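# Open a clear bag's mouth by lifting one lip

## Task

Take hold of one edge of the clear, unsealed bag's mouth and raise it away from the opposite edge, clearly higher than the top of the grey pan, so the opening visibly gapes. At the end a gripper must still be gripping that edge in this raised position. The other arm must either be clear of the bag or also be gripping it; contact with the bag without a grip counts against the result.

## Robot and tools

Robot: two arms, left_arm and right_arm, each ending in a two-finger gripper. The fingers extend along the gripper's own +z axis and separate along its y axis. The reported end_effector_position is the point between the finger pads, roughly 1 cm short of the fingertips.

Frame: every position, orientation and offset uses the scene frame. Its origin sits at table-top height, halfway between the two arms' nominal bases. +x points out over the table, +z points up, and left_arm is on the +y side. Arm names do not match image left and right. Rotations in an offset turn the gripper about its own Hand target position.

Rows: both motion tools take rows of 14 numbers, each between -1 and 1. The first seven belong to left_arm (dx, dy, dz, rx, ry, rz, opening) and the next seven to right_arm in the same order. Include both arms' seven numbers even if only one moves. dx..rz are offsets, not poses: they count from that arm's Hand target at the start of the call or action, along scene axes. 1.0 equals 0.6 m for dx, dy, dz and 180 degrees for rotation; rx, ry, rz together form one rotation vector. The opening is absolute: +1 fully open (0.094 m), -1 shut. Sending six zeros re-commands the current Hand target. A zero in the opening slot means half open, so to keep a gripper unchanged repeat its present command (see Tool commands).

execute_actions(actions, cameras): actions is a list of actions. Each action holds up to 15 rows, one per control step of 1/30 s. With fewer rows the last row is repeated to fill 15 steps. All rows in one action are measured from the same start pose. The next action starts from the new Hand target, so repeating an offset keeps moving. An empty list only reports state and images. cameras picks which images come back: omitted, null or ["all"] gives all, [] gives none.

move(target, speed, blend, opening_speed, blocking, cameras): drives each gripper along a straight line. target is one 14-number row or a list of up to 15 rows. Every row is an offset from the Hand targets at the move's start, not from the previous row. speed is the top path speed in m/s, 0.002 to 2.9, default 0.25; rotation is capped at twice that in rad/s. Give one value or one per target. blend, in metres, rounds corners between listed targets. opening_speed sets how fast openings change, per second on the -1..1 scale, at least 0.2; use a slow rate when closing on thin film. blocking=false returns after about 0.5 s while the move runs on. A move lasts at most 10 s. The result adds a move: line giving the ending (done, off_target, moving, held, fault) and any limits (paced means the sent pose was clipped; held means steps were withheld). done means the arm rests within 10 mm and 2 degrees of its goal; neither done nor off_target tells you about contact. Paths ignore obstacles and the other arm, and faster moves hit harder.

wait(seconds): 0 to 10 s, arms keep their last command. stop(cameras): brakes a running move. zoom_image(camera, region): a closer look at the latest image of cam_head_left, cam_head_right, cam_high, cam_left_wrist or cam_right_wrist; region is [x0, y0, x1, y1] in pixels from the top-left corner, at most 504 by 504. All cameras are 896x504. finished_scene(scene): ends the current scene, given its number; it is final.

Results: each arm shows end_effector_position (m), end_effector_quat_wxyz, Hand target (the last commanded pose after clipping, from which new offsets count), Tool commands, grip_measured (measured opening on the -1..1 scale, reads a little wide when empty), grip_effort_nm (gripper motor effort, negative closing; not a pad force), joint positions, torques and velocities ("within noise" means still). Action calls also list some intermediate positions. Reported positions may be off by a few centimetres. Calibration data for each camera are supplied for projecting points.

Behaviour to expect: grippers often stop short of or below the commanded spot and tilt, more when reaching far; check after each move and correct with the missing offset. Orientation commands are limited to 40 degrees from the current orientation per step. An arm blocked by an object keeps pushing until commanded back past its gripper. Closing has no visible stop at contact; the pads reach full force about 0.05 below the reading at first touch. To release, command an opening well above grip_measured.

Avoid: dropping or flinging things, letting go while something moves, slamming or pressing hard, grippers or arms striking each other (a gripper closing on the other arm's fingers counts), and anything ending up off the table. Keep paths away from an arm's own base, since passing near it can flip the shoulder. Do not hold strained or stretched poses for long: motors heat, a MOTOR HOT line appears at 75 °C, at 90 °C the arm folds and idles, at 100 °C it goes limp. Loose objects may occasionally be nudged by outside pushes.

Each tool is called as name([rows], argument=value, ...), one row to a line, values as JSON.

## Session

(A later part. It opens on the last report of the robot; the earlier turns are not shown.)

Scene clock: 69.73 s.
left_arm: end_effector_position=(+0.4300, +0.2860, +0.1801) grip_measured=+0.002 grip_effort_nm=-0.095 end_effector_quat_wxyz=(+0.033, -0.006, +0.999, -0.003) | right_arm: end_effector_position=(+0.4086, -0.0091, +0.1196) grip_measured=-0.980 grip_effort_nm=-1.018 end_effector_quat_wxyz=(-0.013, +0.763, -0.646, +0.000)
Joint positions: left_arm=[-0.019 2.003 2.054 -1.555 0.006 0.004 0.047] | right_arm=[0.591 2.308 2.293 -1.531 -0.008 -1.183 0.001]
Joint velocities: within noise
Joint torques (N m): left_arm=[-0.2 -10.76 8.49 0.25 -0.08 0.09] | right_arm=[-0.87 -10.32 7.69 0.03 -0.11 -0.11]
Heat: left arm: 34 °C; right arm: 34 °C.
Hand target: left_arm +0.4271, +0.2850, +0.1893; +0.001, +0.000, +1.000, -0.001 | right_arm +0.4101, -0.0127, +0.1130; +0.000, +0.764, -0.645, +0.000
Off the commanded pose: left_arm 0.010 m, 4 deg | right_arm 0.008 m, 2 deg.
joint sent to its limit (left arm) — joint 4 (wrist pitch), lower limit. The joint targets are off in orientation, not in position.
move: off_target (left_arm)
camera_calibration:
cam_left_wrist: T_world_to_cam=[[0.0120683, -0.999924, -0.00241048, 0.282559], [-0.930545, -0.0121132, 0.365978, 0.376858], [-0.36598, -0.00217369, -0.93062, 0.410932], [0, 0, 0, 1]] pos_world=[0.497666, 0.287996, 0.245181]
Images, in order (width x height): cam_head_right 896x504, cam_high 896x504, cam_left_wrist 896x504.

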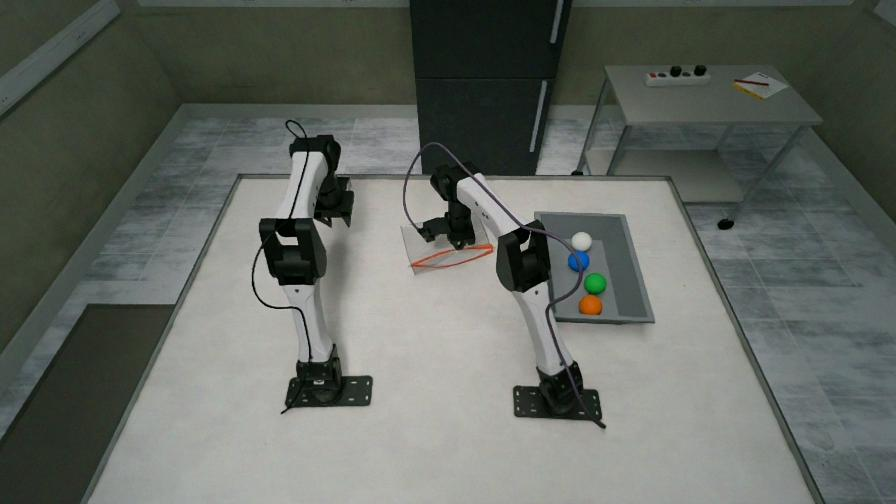

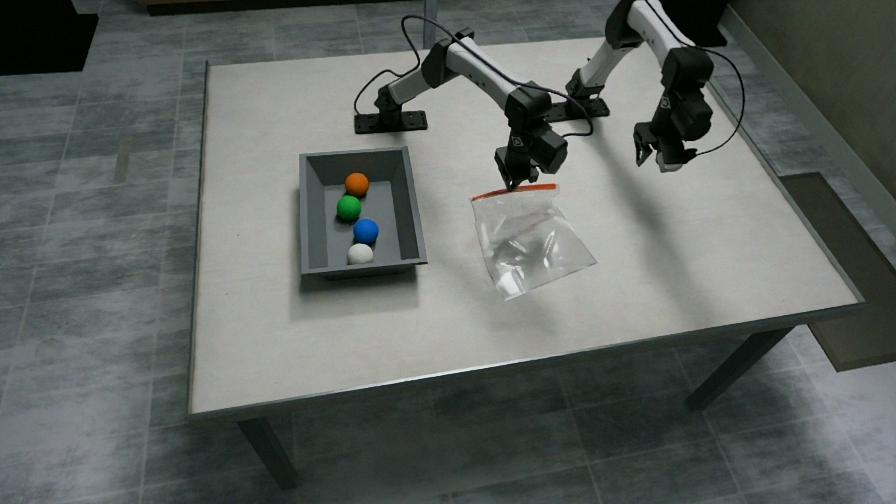

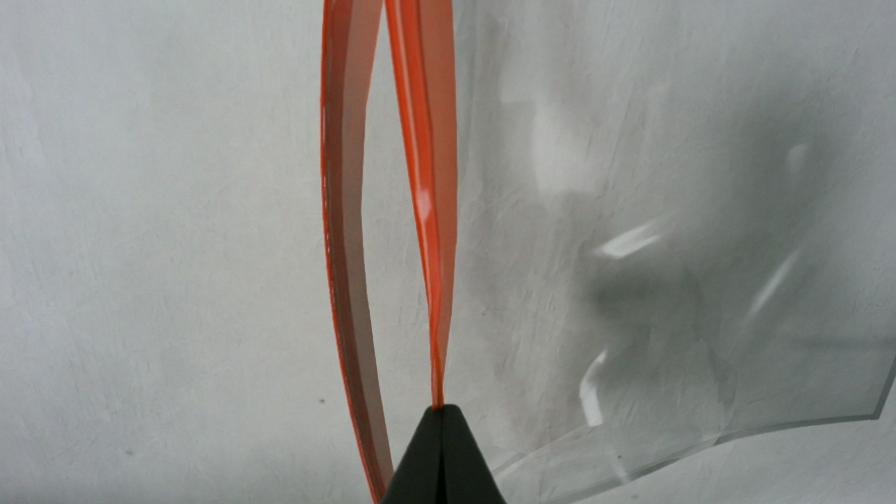

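move(target=[0,0,0,0,0,0,0, 0.065,0.0112,0.183,0.0112,-0.0657,0,-1], speed=0.06, cameras=["cam_high","cam_left_wrist","cam_head_right"])

zoom_image(camera="cam_head_right", region=[380, 190, 560, 340])

zoom_image(camera="cam_high", region=[440, 120, 640, 320])

Scene clock: 77.23 s.
left_arm: end_effector_position=(+0.4297, +0.2860, +0.1801) grip_measured=+0.002 grip_effort_nm=-0.090 end_effector_quat_wxyz=(+0.033, -0.006, +0.999, -0.003) | right_arm: end_effector_position=(+0.4502, +0.0023, +0.1986) grip_measured=-0.980 grip_effort_nm=-1.018 end_effector_quat_wxyz=(-0.134, +0.757, -0.635, +0.078)
Joint positions: left_arm=[-0.019 2.003 2.054 -1.556 0.006 0.004 0.047] | right_arm=[0.591 2.309 2.583 -1.541 0.063 -1.202 0.001]
Joint velocities: within noise
Joint torques (N m): left_arm=[-0.21 -10.78 8.46 0.24 -0.11 0.08] | right_arm=[-1.13 -16.24 7.57 0.68 -0.03 -0.09]
Heat: left arm: 34 °C; right arm: 35 °C.
Hand target: left_arm +0.4271, +0.2850, +0.1893; +0.001, +0.000, +1.000, -0.001 | right_arm +0.4492, -0.0059, +0.2227; -0.079, +0.760, -0.641, +0.067
Off the commanded pose: left_arm 0.010 m, 4 deg | right_arm 0.026 m, 6 deg.
joint sent to its limit (left arm) — joint 4 (wrist pitch), lower limit. The joint targets are off in orientation, not in position.
joint sent to its limit (right arm) — joint 4 (wrist pitch), lower limit. The joint targets are off in orientation, not in position.
move: off_target (left_arm, right_arm)
camera_calibration:
cam_left_wrist: T_world_to_cam=[[0.012067, -0.999924, -0.00242369, 0.282567], [-0.93015, -0.0121145, 0.36698, 0.376136], [-0.366982, -0.00217396, -0.930226, 0.411223], [0, 0, 0, 1]] pos_world=[0.497364, 0.287996, 0.245181]
Images, in order (width x height): cam_head_right 896x504, cam_high 896x504, cam_left_wrist 896x504.

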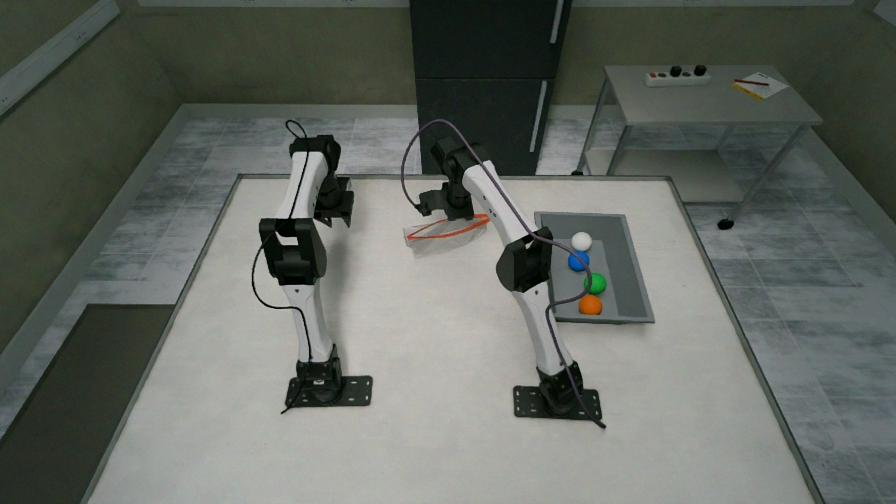

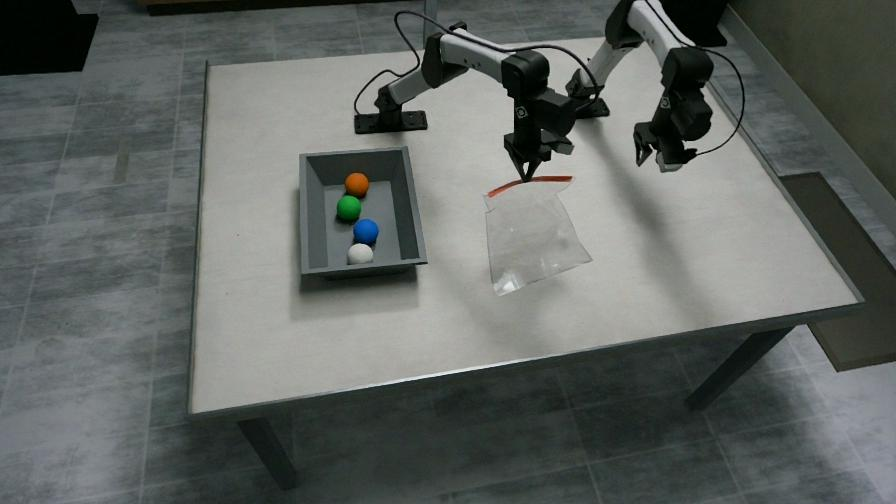

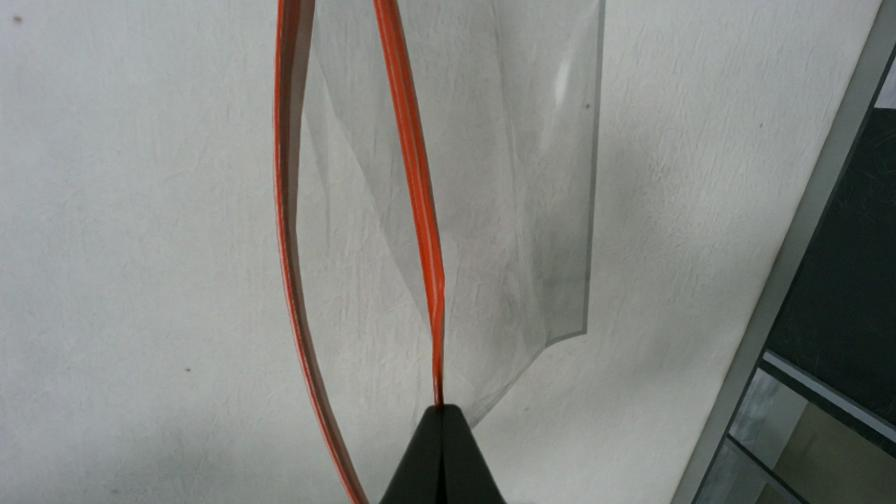

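Scaled by 2.800 from the camera's 896x504 image, which has a finer 1280x720 frame.

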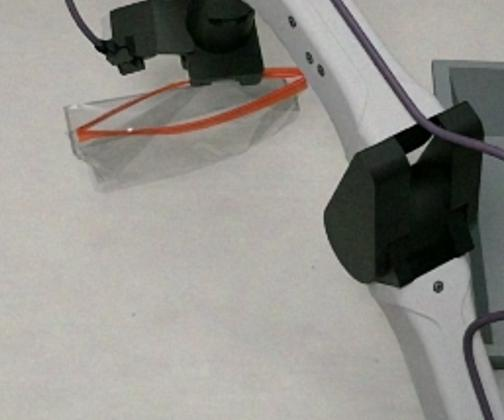

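Scaled by 2.520 from the camera's 896x504 image, which has a finer 1280x720 frame.

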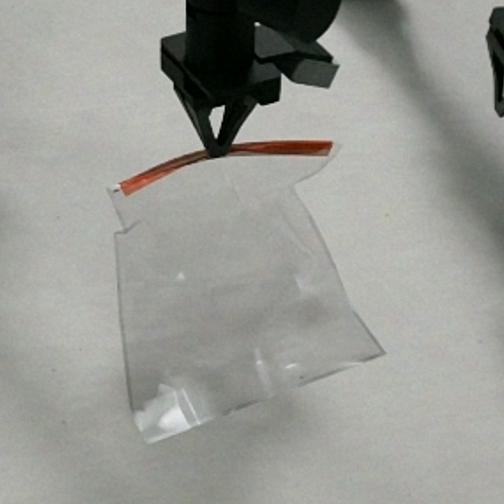

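move(target=[0,0,0,0,0,0,0, -0.015,0,-0.04,0.0187,-0.1095,0,-1], speed=0.06, cameras=["cam_high","cam_left_wrist","cam_head_right"])

zoom_image(camera="cam_head_right", region=[380, 190, 560, 340])

zoom_image(camera="cam_high", region=[440, 120, 640, 320])

Scene clock: 104.97 s.
left_arm: end_effector_position=(+0.4297, +0.2860, +0.1801) grip_measured=+0.002 grip_effort_nm=-0.090 end_effector_quat_wxyz=(+0.033, -0.006, +0.999, -0.003) | right_arm: end_effector_position=(+0.4416, -0.0061, +0.1803) grip_measured=-0.980 grip_effort_nm=-1.018 end_effector_quat_wxyz=(-0.188, +0.743, -0.620, +0.167)
Joint positions: left_arm=[-0.019 2.003 2.054 -1.556 0.006 0.004 0.047] | right_arm=[0.639 1.961 1.877 -1.023 0.214 -1.2 0.001]
Joint velocities: within noise
Joint torques (N m): left_arm=[-0.18 -10.76 8.49 0.24 -0.09 0.09] | right_arm=[0.28 -14.57 6.19 1.29 0.08 0.1]
Heat: left arm: 35 °C; right arm: 43 °C.
Hand target: left_arm +0.4271, +0.2850, +0.1893; +0.001, +0.000, +1.000, -0.001 | right_arm +0.4402, -0.0059, +0.1988; -0.210, +0.735, -0.620, +0.178
Off the commanded pose: left_arm 0.010 m, 4 deg | right_arm 0.018 m, 3 deg.
joint sent to its limit (left arm) — joint 4 (wrist pitch), lower limit. The joint targets are off in orientation, not in position.
move: off_target (left_arm, right_arm)
camera_calibration:
cam_left_wrist: T_world_to_cam=[[0.012067, -0.999924, -0.00242369, 0.282567], [-0.93015, -0.0121145, 0.36698, 0.376136], [-0.366982, -0.00217396, -0.930226, 0.411223], [0, 0, 0, 1]] pos_world=[0.497364, 0.287996, 0.245181]
Images, in order (width x height): cam_head_right 896x504, cam_high 896x504, cam_left_wrist 896x504.

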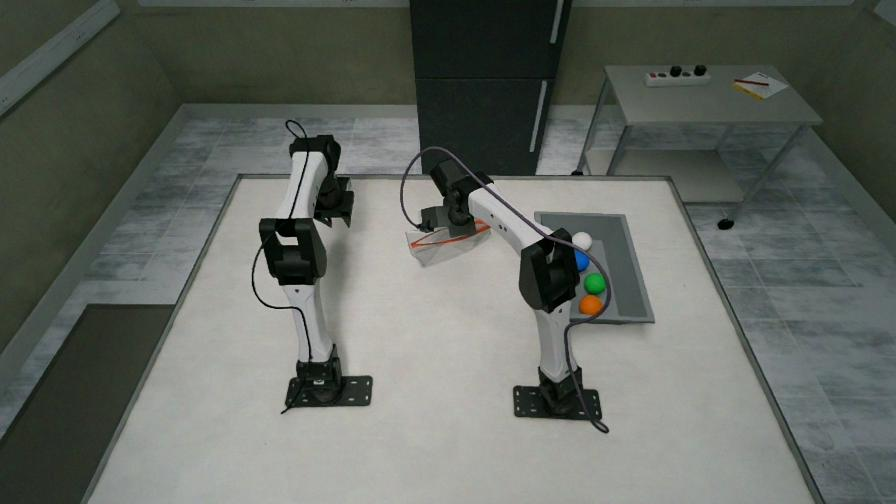

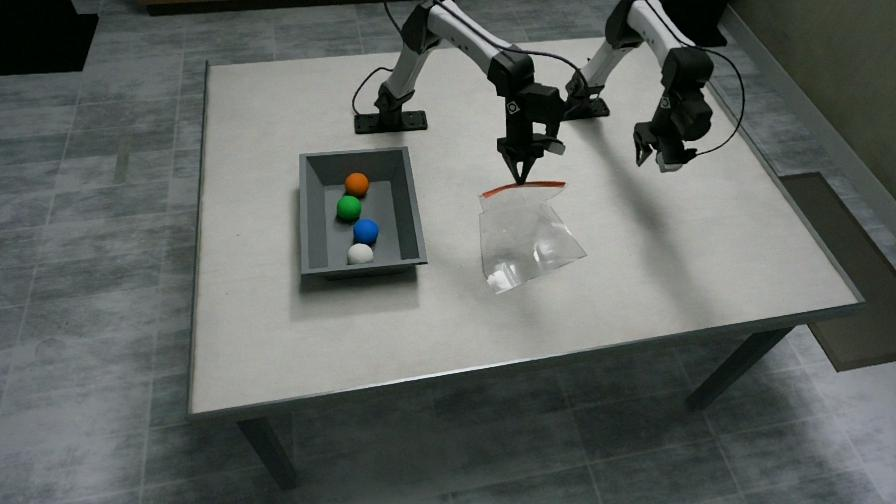

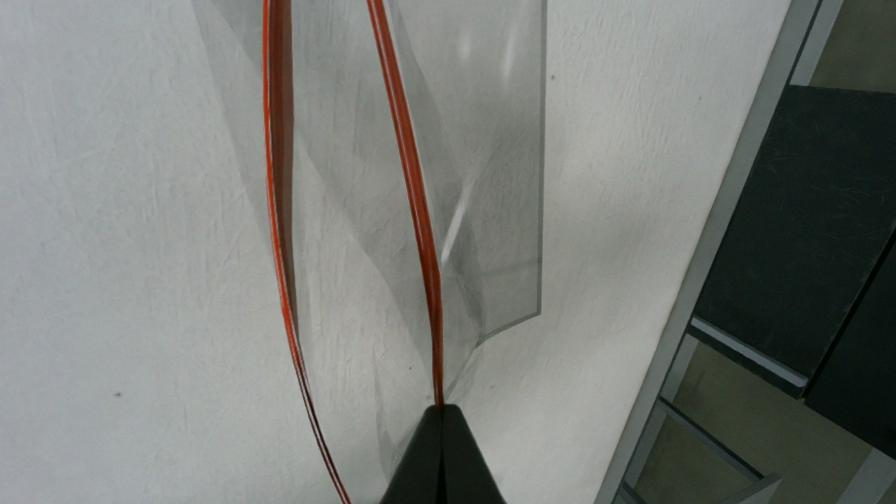

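Scaled by 2.800 from the camera's 896x504 image, which has a finer 1280x720 frame.

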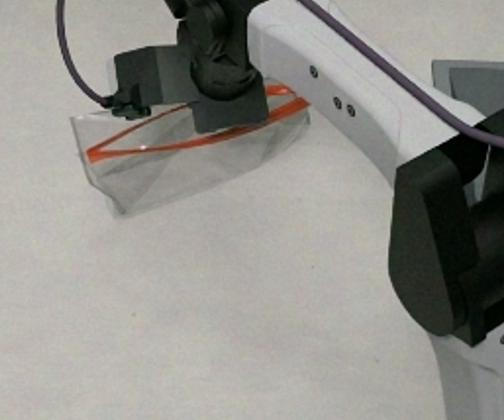

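Scaled by 2.520 from the camera's 896x504 image, which has a finer 1280x720 frame.

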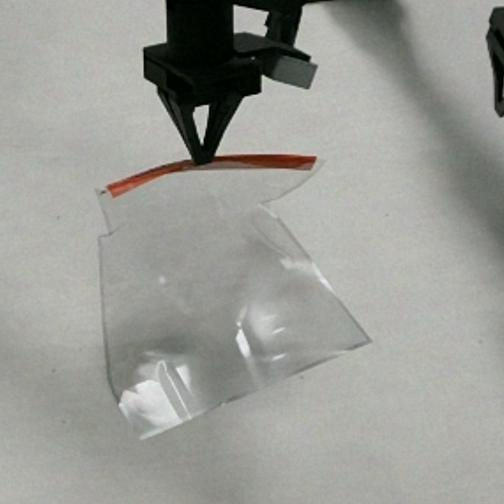

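zoom_image(camera="cam_high", region=[280, 130, 440, 290])

zoom_image(camera="cam_head_right", region=[510, 190, 670, 340])

Scaled by 3.150 from the camera's 896x504 image, which has a finer 1280x720 frame.

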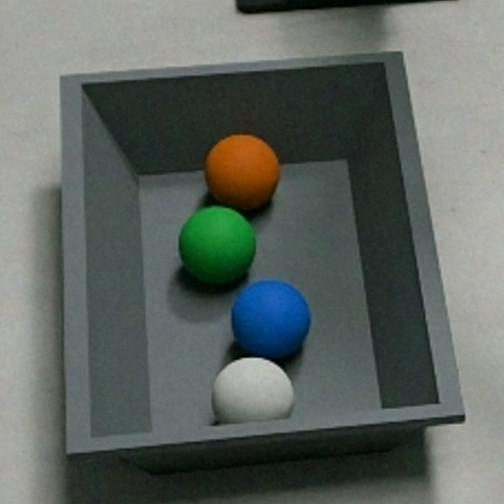

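Scaled by 3.150 from the camera's 896x504 image, which has a finer 1280x720 frame.

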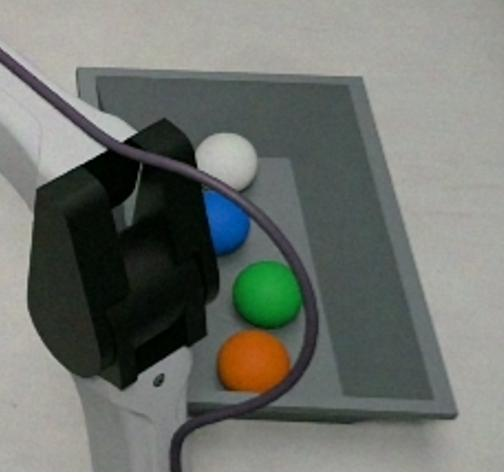

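move(target=[0,0,0,0,0,0,0, 0.0,0,-0.055,0,0,0,-1], speed=0.06, cameras=["cam_high","cam_left_wrist","cam_head_right","cam_head_left"])

zoom_image(camera="cam_head_left", region=[380, 190, 560, 340])

zoom_image(camera="cam_high", region=[440, 120, 640, 320])

Scene clock: 130.50 s.
left_arm: end_effector_position=(+0.4297, +0.2860, +0.1801) grip_measured=+0.002 grip_effort_nm=-0.085 end_effector_quat_wxyz=(+0.033, -0.006, +0.999, -0.003) | right_arm: end_effector_position=(+0.4405, -0.0070, +0.1479) grip_measured=-0.980 grip_effort_nm=-1.018 end_effector_quat_wxyz=(-0.188, +0.743, -0.620, +0.167)
Joint positions: left_arm=[-0.019 2.003 2.054 -1.556 0.006 0.004 0.047] | right_arm=[0.639 1.943 1.721 -0.884 0.215 -1.199 0.001]
Joint velocities: within noise
Joint torques (N m): left_arm=[-0.18 -10.8 8.49 0.25 -0.08 0.07] | right_arm=[0.32 -14.34 6.28 1.31 0.06 0.09]
Heat: left arm: 36 °C; right arm: 46 °C.
Hand target: left_arm +0.4271, +0.2850, +0.1893; +0.001, +0.000, +1.000, -0.001 | right_arm +0.4402, -0.0060, +0.1658; -0.210, +0.735, -0.620, +0.178
Off the commanded pose: left_arm 0.010 m, 4 deg | right_arm 0.018 m, 3 deg.
joint sent to its limit (left arm) — joint 4 (wrist pitch), lower limit. The joint targets are off in orientation, not in position.
move: off_target (left_arm, right_arm)
camera_calibration:
cam_left_wrist: T_world_to_cam=[[0.012067, -0.999924, -0.00242369, 0.282567], [-0.93015, -0.0121145, 0.36698, 0.376136], [-0.366982, -0.00217396, -0.930226, 0.411223], [0, 0, 0, 1]] pos_world=[0.497364, 0.287996, 0.245181]
Images, in order (width x height): cam_head_left 896x504, cam_head_right 896x504, cam_high 896x504, cam_left_wrist 896x504.

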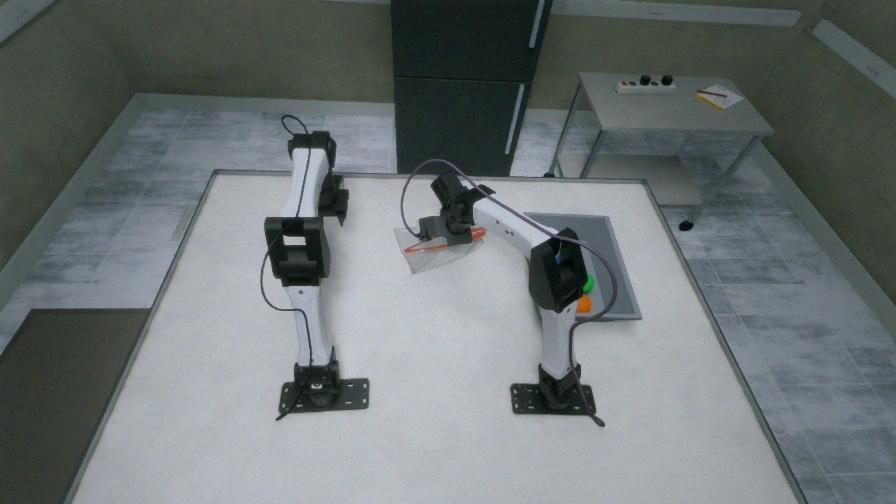

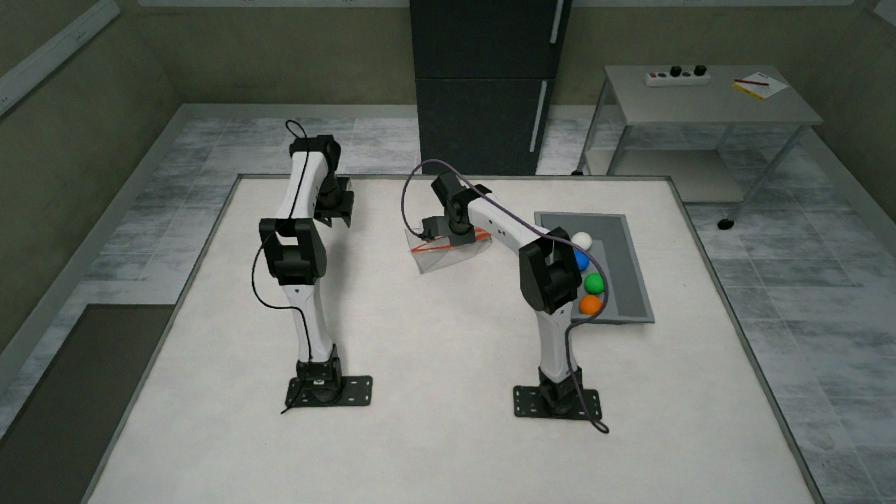

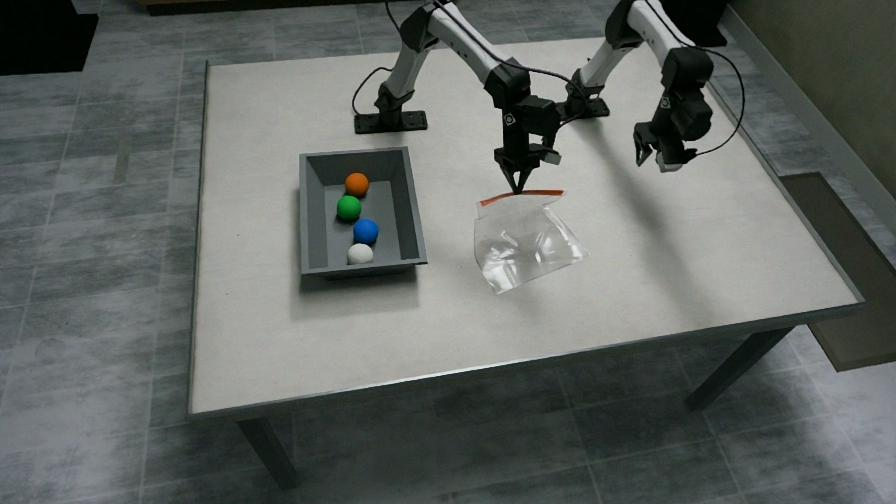

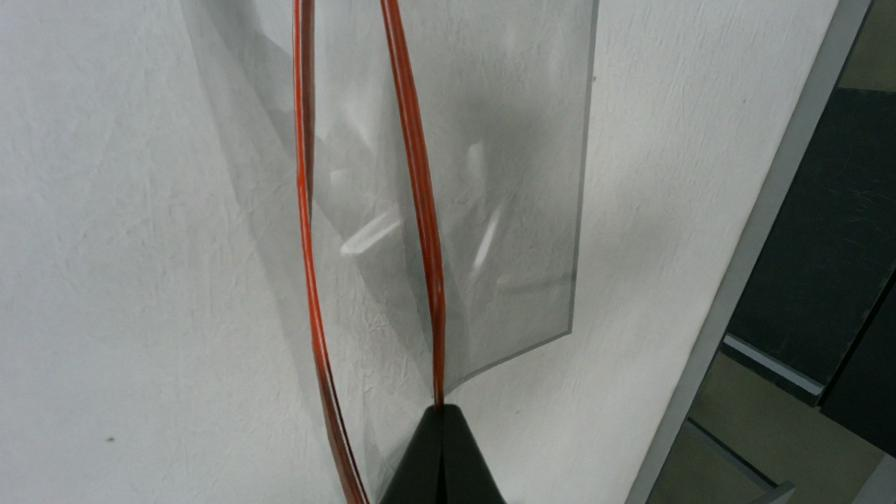

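Scaled by 2.800 from the camera's 896x504 image, which has a finer 1280x720 frame.

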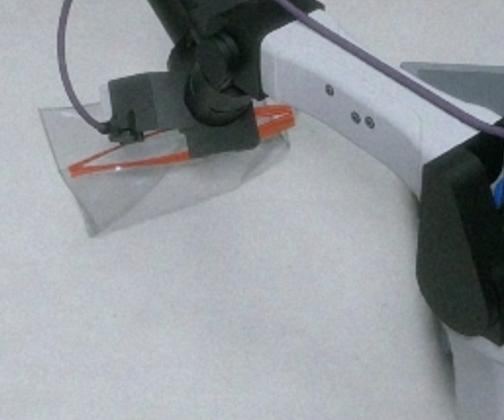

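Scaled by 2.520 from the camera's 896x504 image, which has a finer 1280x720 frame.

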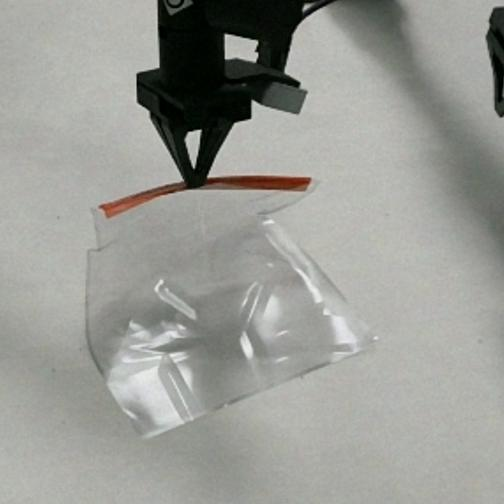

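zoom_image(camera="cam_high", region=[470, 170, 580, 230])

zoom_image(camera="cam_head_right", region=[395, 220, 505, 290])

zoom_image(camera="cam_head_left", region=[390, 215, 500, 285])

Scaled by 4.582 from the camera's 896x504 image, which has a finer 1280x720 frame.

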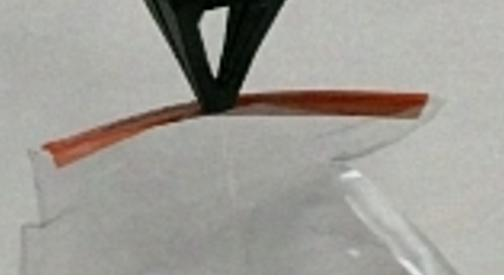

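Scaled by 4.582 from the camera's 896x504 image, which has a finer 1280x720 frame.

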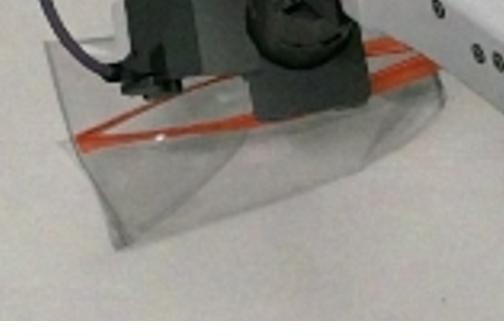

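Scaled by 4.582 from the camera's 896x504 image, which has a finer 1280x720 frame.

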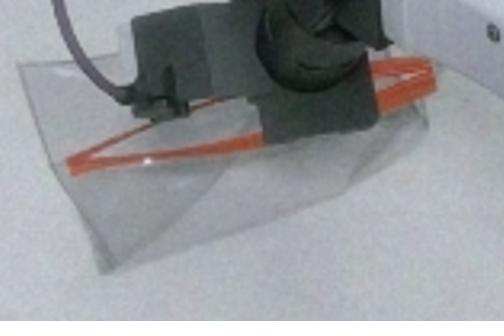

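move(target=[0,0,0,0,0,0,0, -0.06,-0.01,0.055,0.0234,-0.137,0,-1], speed=0.06, cameras=["cam_high","cam_left_wrist","cam_head_right","cam_head_left"])

zoom_image(camera="cam_head_right", region=[395, 220, 505, 290])

zoom_image(camera="cam_high", region=[440, 120, 640, 320])

Scene clock: 173.40 s.
left_arm: end_effector_position=(+0.4297, +0.2860, +0.1801) grip_measured=+0.002 grip_effort_nm=-0.095 end_effector_quat_wxyz=(+0.033, -0.006, +0.999, -0.003) | right_arm: end_effector_position=(+0.4063, -0.0112, +0.1863) grip_measured=-0.980 grip_effort_nm=-1.013 end_effector_quat_wxyz=(-0.350, +0.678, -0.573, +0.299)
Joint positions: left_arm=[-0.019 2.003 2.054 -1.556 0.006 0.004 0.047] | right_arm=[0.761 1.555 1.136 -0.273 0.45 -1.23 0.001]
Joint velocities: within noise
Joint torques (N m): left_arm=[-0.17 -10.8 8.5 0.24 -0.09 0.08] | right_arm=[0.36 -10.28 6.67 1.92 0.15 -0.06]
Heat: left arm: 37 °C; right arm: 53 °C.
Hand target: left_arm +0.4271, +0.2850, +0.1893; +0.001, +0.000, +1.000, -0.001 | right_arm +0.4041, -0.0119, +0.1989; -0.365, +0.672, -0.567, +0.308
Off the commanded pose: left_arm 0.010 m, 4 deg | right_arm 0.013 m, 2 deg.
joint sent to its limit (left arm) — joint 4 (wrist pitch), lower limit. The joint targets are off in orientation, not in position.
move: off_target (left_arm, right_arm)
camera_calibration:
cam_left_wrist: T_world_to_cam=[[0.012067, -0.999924, -0.00242369, 0.282567], [-0.93015, -0.0121145, 0.36698, 0.376136], [-0.366982, -0.00217396, -0.930226, 0.411223], [0, 0, 0, 1]] pos_world=[0.497364, 0.287996, 0.245181]
Images, in order (width x height): cam_head_left 896x504, cam_head_right 896x504, cam_high 896x504, cam_left_wrist 896x504.

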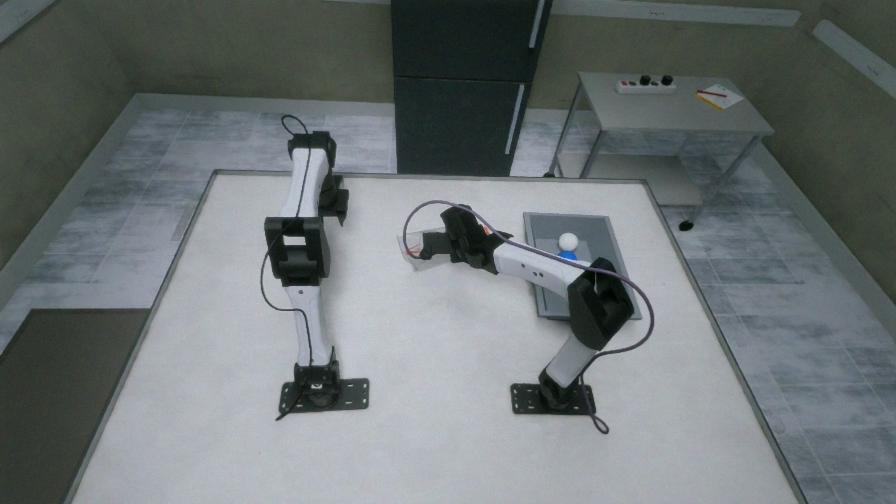

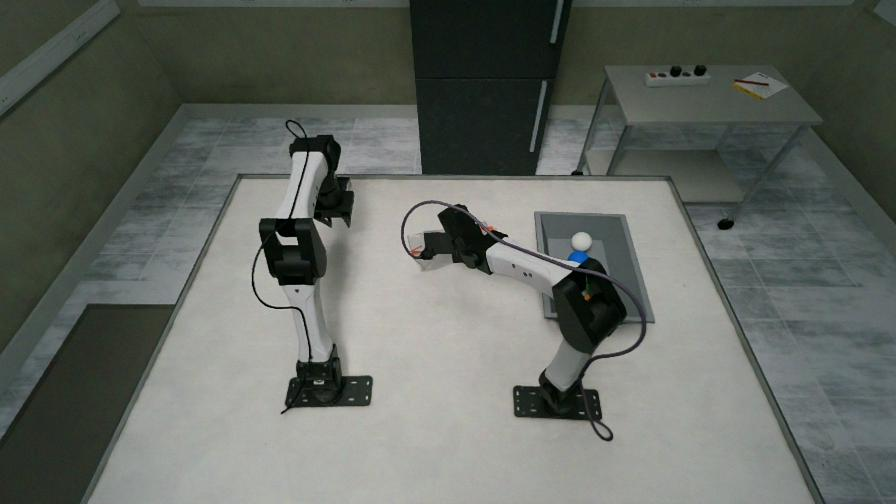

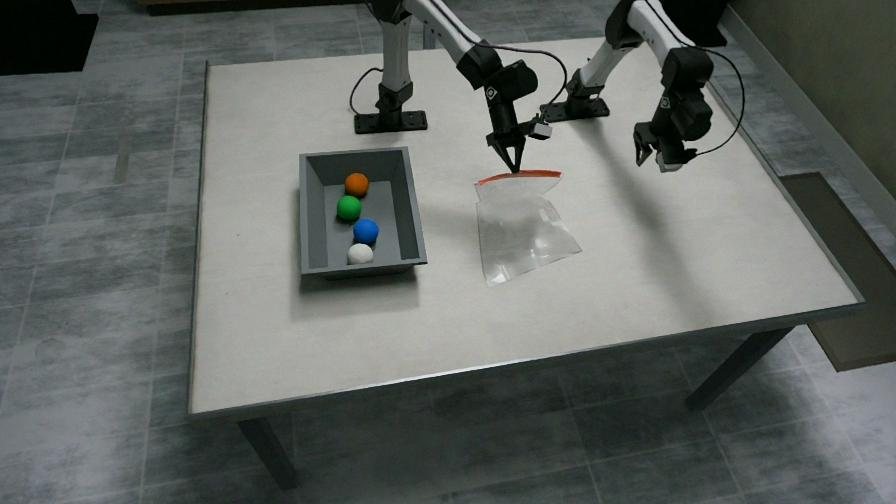

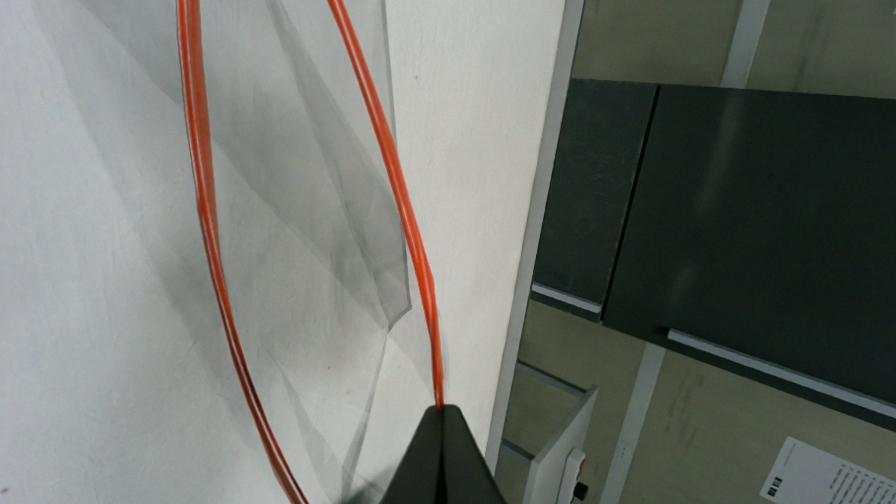

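Scaled by 4.582 from the camera's 896x504 image, which has a finer 1280x720 frame.

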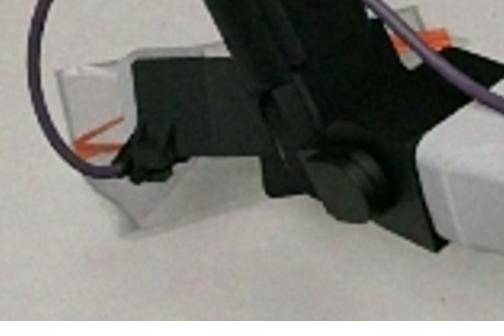

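Scaled by 2.520 from the camera's 896x504 image, which has a finer 1280x720 frame.

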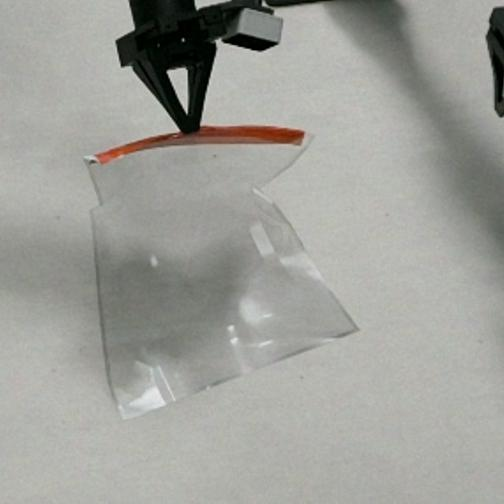

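zoom_image(camera="cam_high", region=[468, 150, 578, 210])

zoom_image(camera="cam_left_wrist", region=[100, 0, 500, 500])

Scaled by 4.582 from the camera's 896x504 image, which has a finer 1280x720 frame.

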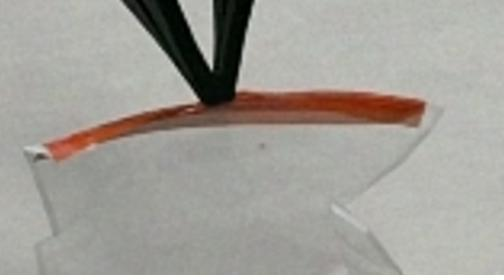

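Scaled by 1.008 from the camera's 896x504 image, which has a finer 1280x720 frame.

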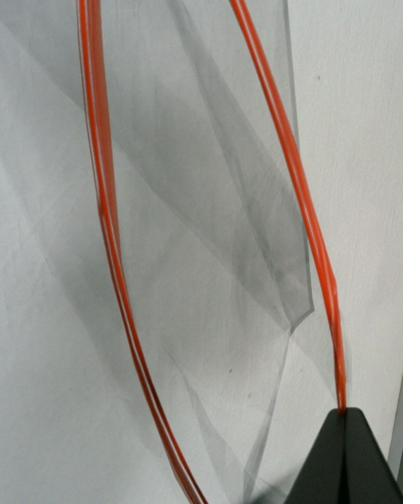

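move(target=[0,0,0,0,0,0,0, 0.08,0.014,0.03,0.0187,-0.1095,0,-1], speed=0.06, cameras=["cam_high","cam_left_wrist","cam_head_right"])

zoom_image(camera="cam_high", region=[440, 120, 640, 320])

Scene clock: 218.83 s.
left_arm: end_effector_position=(+0.4297, +0.2860, +0.1801) grip_measured=+0.002 grip_effort_nm=-0.095 end_effector_quat_wxyz=(+0.033, -0.006, +0.999, -0.003) | right_arm: end_effector_position=(+0.4488, +0.0000, +0.2258) grip_measured=-0.980 grip_effort_nm=-1.013 end_effector_quat_wxyz=(-0.486, +0.596, -0.503, +0.394)
Joint positions: left_arm=[-0.019 2.003 2.054 -1.556 0.006 0.004 0.047] | right_arm=[0.734 1.609 0.979 0.381 0.495 -1.431 0.001]
Joint velocities: within noise
Joint torques (N m): left_arm=[-0.18 -10.81 8.49 0.25 -0.08 0.08] | right_arm=[-0.85 -6.19 6.5 2.23 0.08 -0.08]
Heat: left arm: 38 °C; right arm: 48 °C.
Hand target: left_arm +0.4271, +0.2850, +0.1893; +0.001, +0.000, +1.000, -0.001 | right_arm +0.4521, -0.0035, +0.2168; -0.476, +0.598, -0.505, +0.401
Off the commanded pose: left_arm 0.010 m, 4 deg | right_arm 0.010 m, 1 deg.
joint sent to its limit (left arm) — joint 4 (wrist pitch), lower limit. The joint targets are off in orientation, not in position.
move: off_target (left_arm)
camera_calibration:
cam_left_wrist: T_world_to_cam=[[0.012067, -0.999924, -0.00242369, 0.282567], [-0.93015, -0.0121145, 0.36698, 0.376136], [-0.366982, -0.00217396, -0.930226, 0.411223], [0, 0, 0, 1]] pos_world=[0.497364, 0.287996, 0.245181]
Images, in order (width x height): cam_head_right 896x504, cam_high 896x504, cam_left_wrist 896x504.

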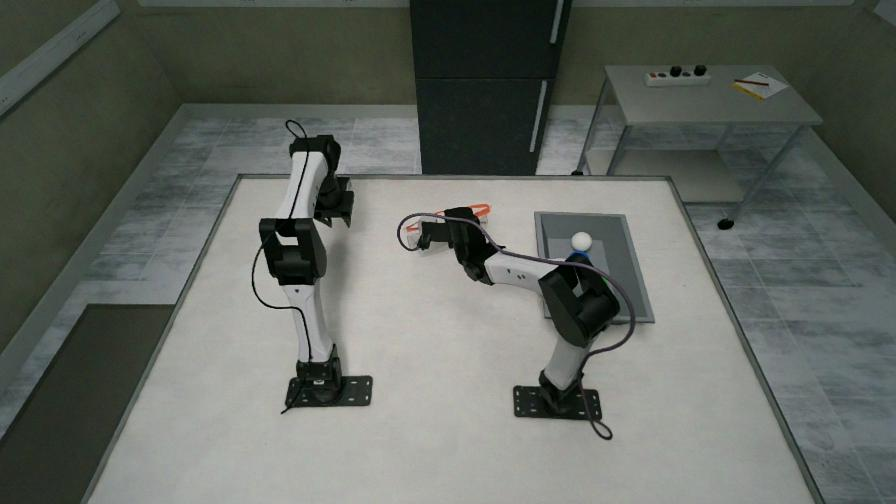

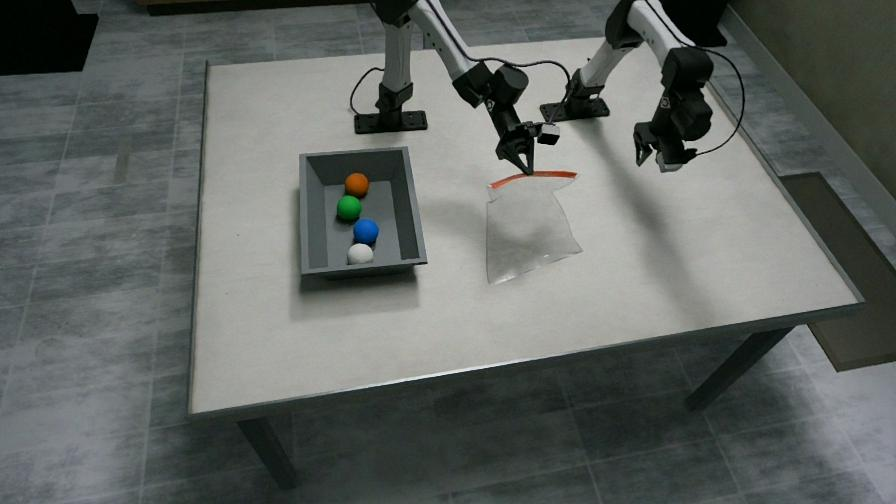

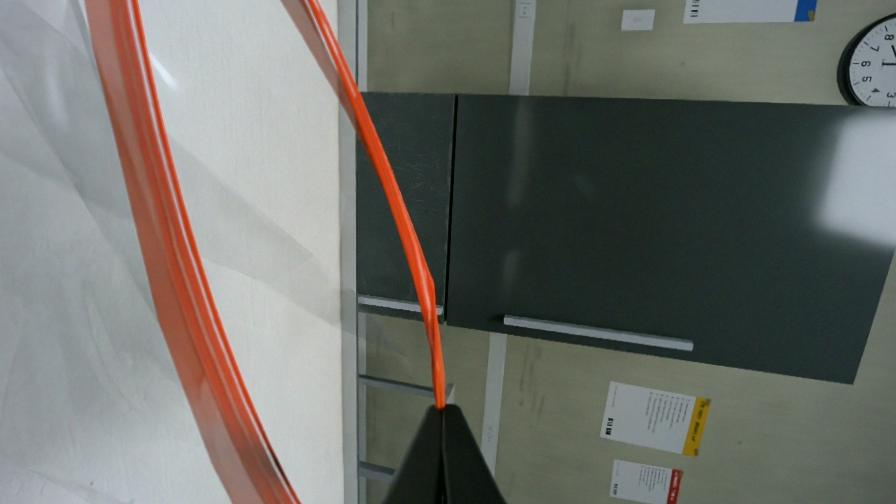

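Scaled by 2.520 from the camera's 896x504 image, which has a finer 1280x720 frame.

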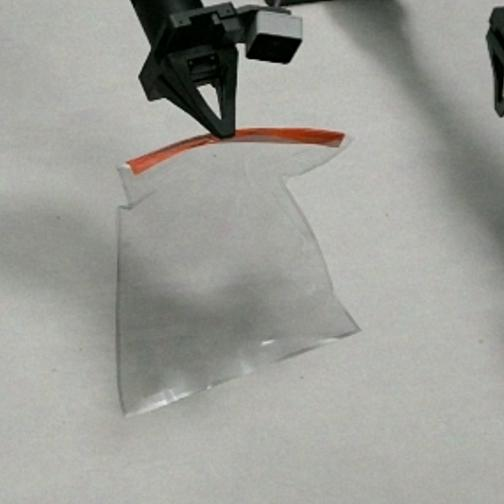

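move(target=[0,0,0,0,0,0,0, 0.04,0.007,0.0,0.0152,-0.0887,0,-1], speed=0.06, cameras=["cam_high","cam_left_wrist","cam_head_left"])

zoom_image(camera="cam_high", region=[440, 120, 640, 320])

zoom_image(camera="cam_head_left", region=[380, 190, 520, 290])

Scene clock: 229.13 s.
left_arm: end_effector_position=(+0.4297, +0.2860, +0.1801) grip_measured=+0.002 grip_effort_nm=-0.085 end_effector_quat_wxyz=(+0.033, -0.006, +0.999, -0.003) | right_arm: end_effector_position=(+0.4739, +0.0021, +0.2268) grip_measured=-0.980 grip_effort_nm=-1.018 end_effector_quat_wxyz=(+0.562, -0.519, +0.445, -0.466)
Joint positions: left_arm=[-0.019 2.003 2.054 -1.556 0.006 0.004 0.047] | right_arm=[0.706 1.82 0.895 1 0.497 -1.589 0.001]
Joint velocities: within noise
Joint torques (N m): left_arm=[-0.16 -10.8 8.47 0.25 -0.09 0.09] | right_arm=[-0.85 -7.24 5.79 2.28 -0.16 -0.05]
Heat: left arm: 39 °C; right arm: 45 °C.
Hand target: left_arm +0.4271, +0.2850, +0.1893; +0.001, +0.000, +1.000, -0.001 | right_arm +0.4761, +0.0007, +0.2168; +0.555, -0.525, +0.443, -0.468
Off the commanded pose: left_arm 0.010 m, 4 deg | right_arm 0.010 m, 1 deg.
joint sent to its limit (left arm) — joint 4 (wrist pitch), lower limit. The joint targets are off in orientation, not in position.
move: off_target (left_arm)
camera_calibration:
cam_left_wrist: T_world_to_cam=[[0.012067, -0.999924, -0.00242369, 0.282567], [-0.93015, -0.0121145, 0.36698, 0.376136], [-0.366982, -0.00217396, -0.930226, 0.411223], [0, 0, 0, 1]] pos_world=[0.497364, 0.287996, 0.245181]
Images, in order (width x height): cam_head_left 896x504, cam_high 896x504, cam_left_wrist 896x504.

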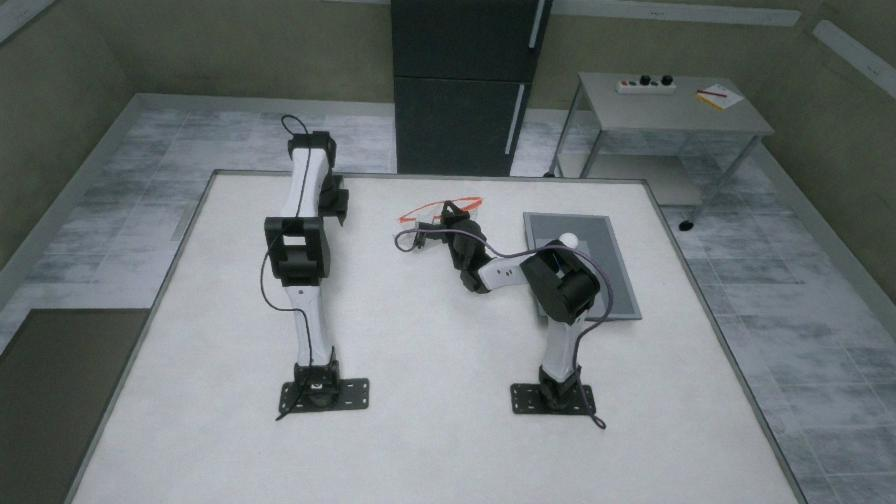

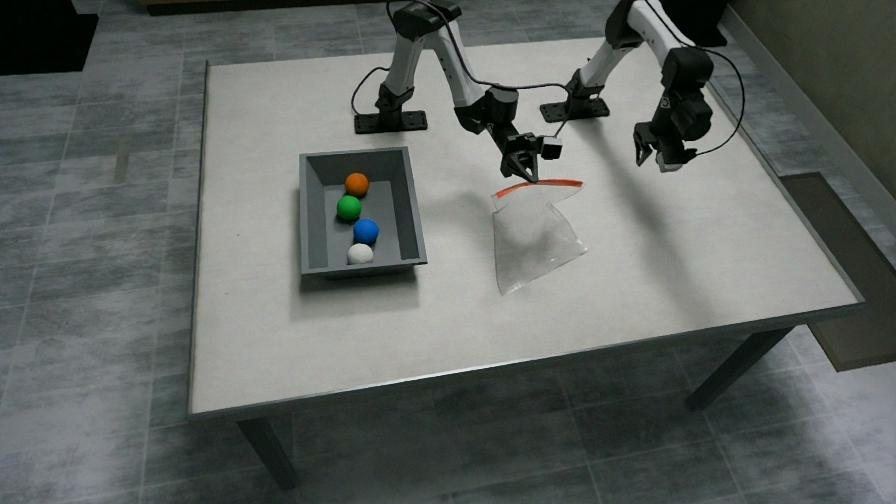

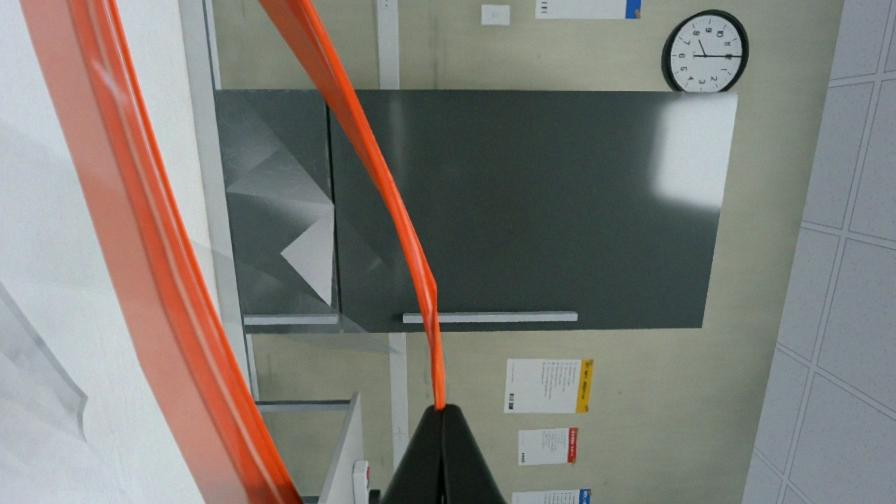

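Scaled by 2.520 from the camera's 896x504 image, which has a finer 1280x720 frame.

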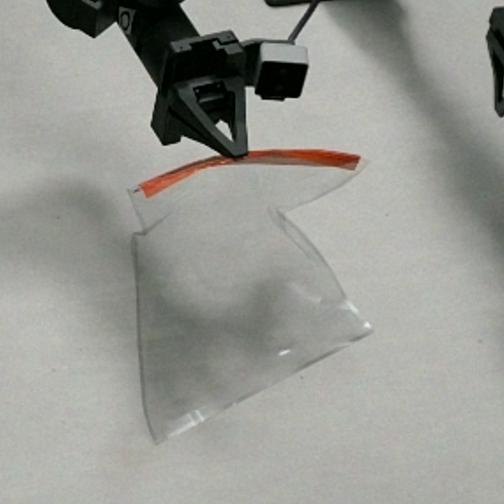

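Scaled by 3.600 from the camera's 896x504 image, which has a finer 1280x720 frame.

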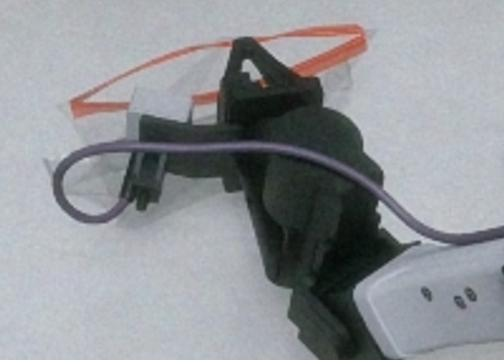

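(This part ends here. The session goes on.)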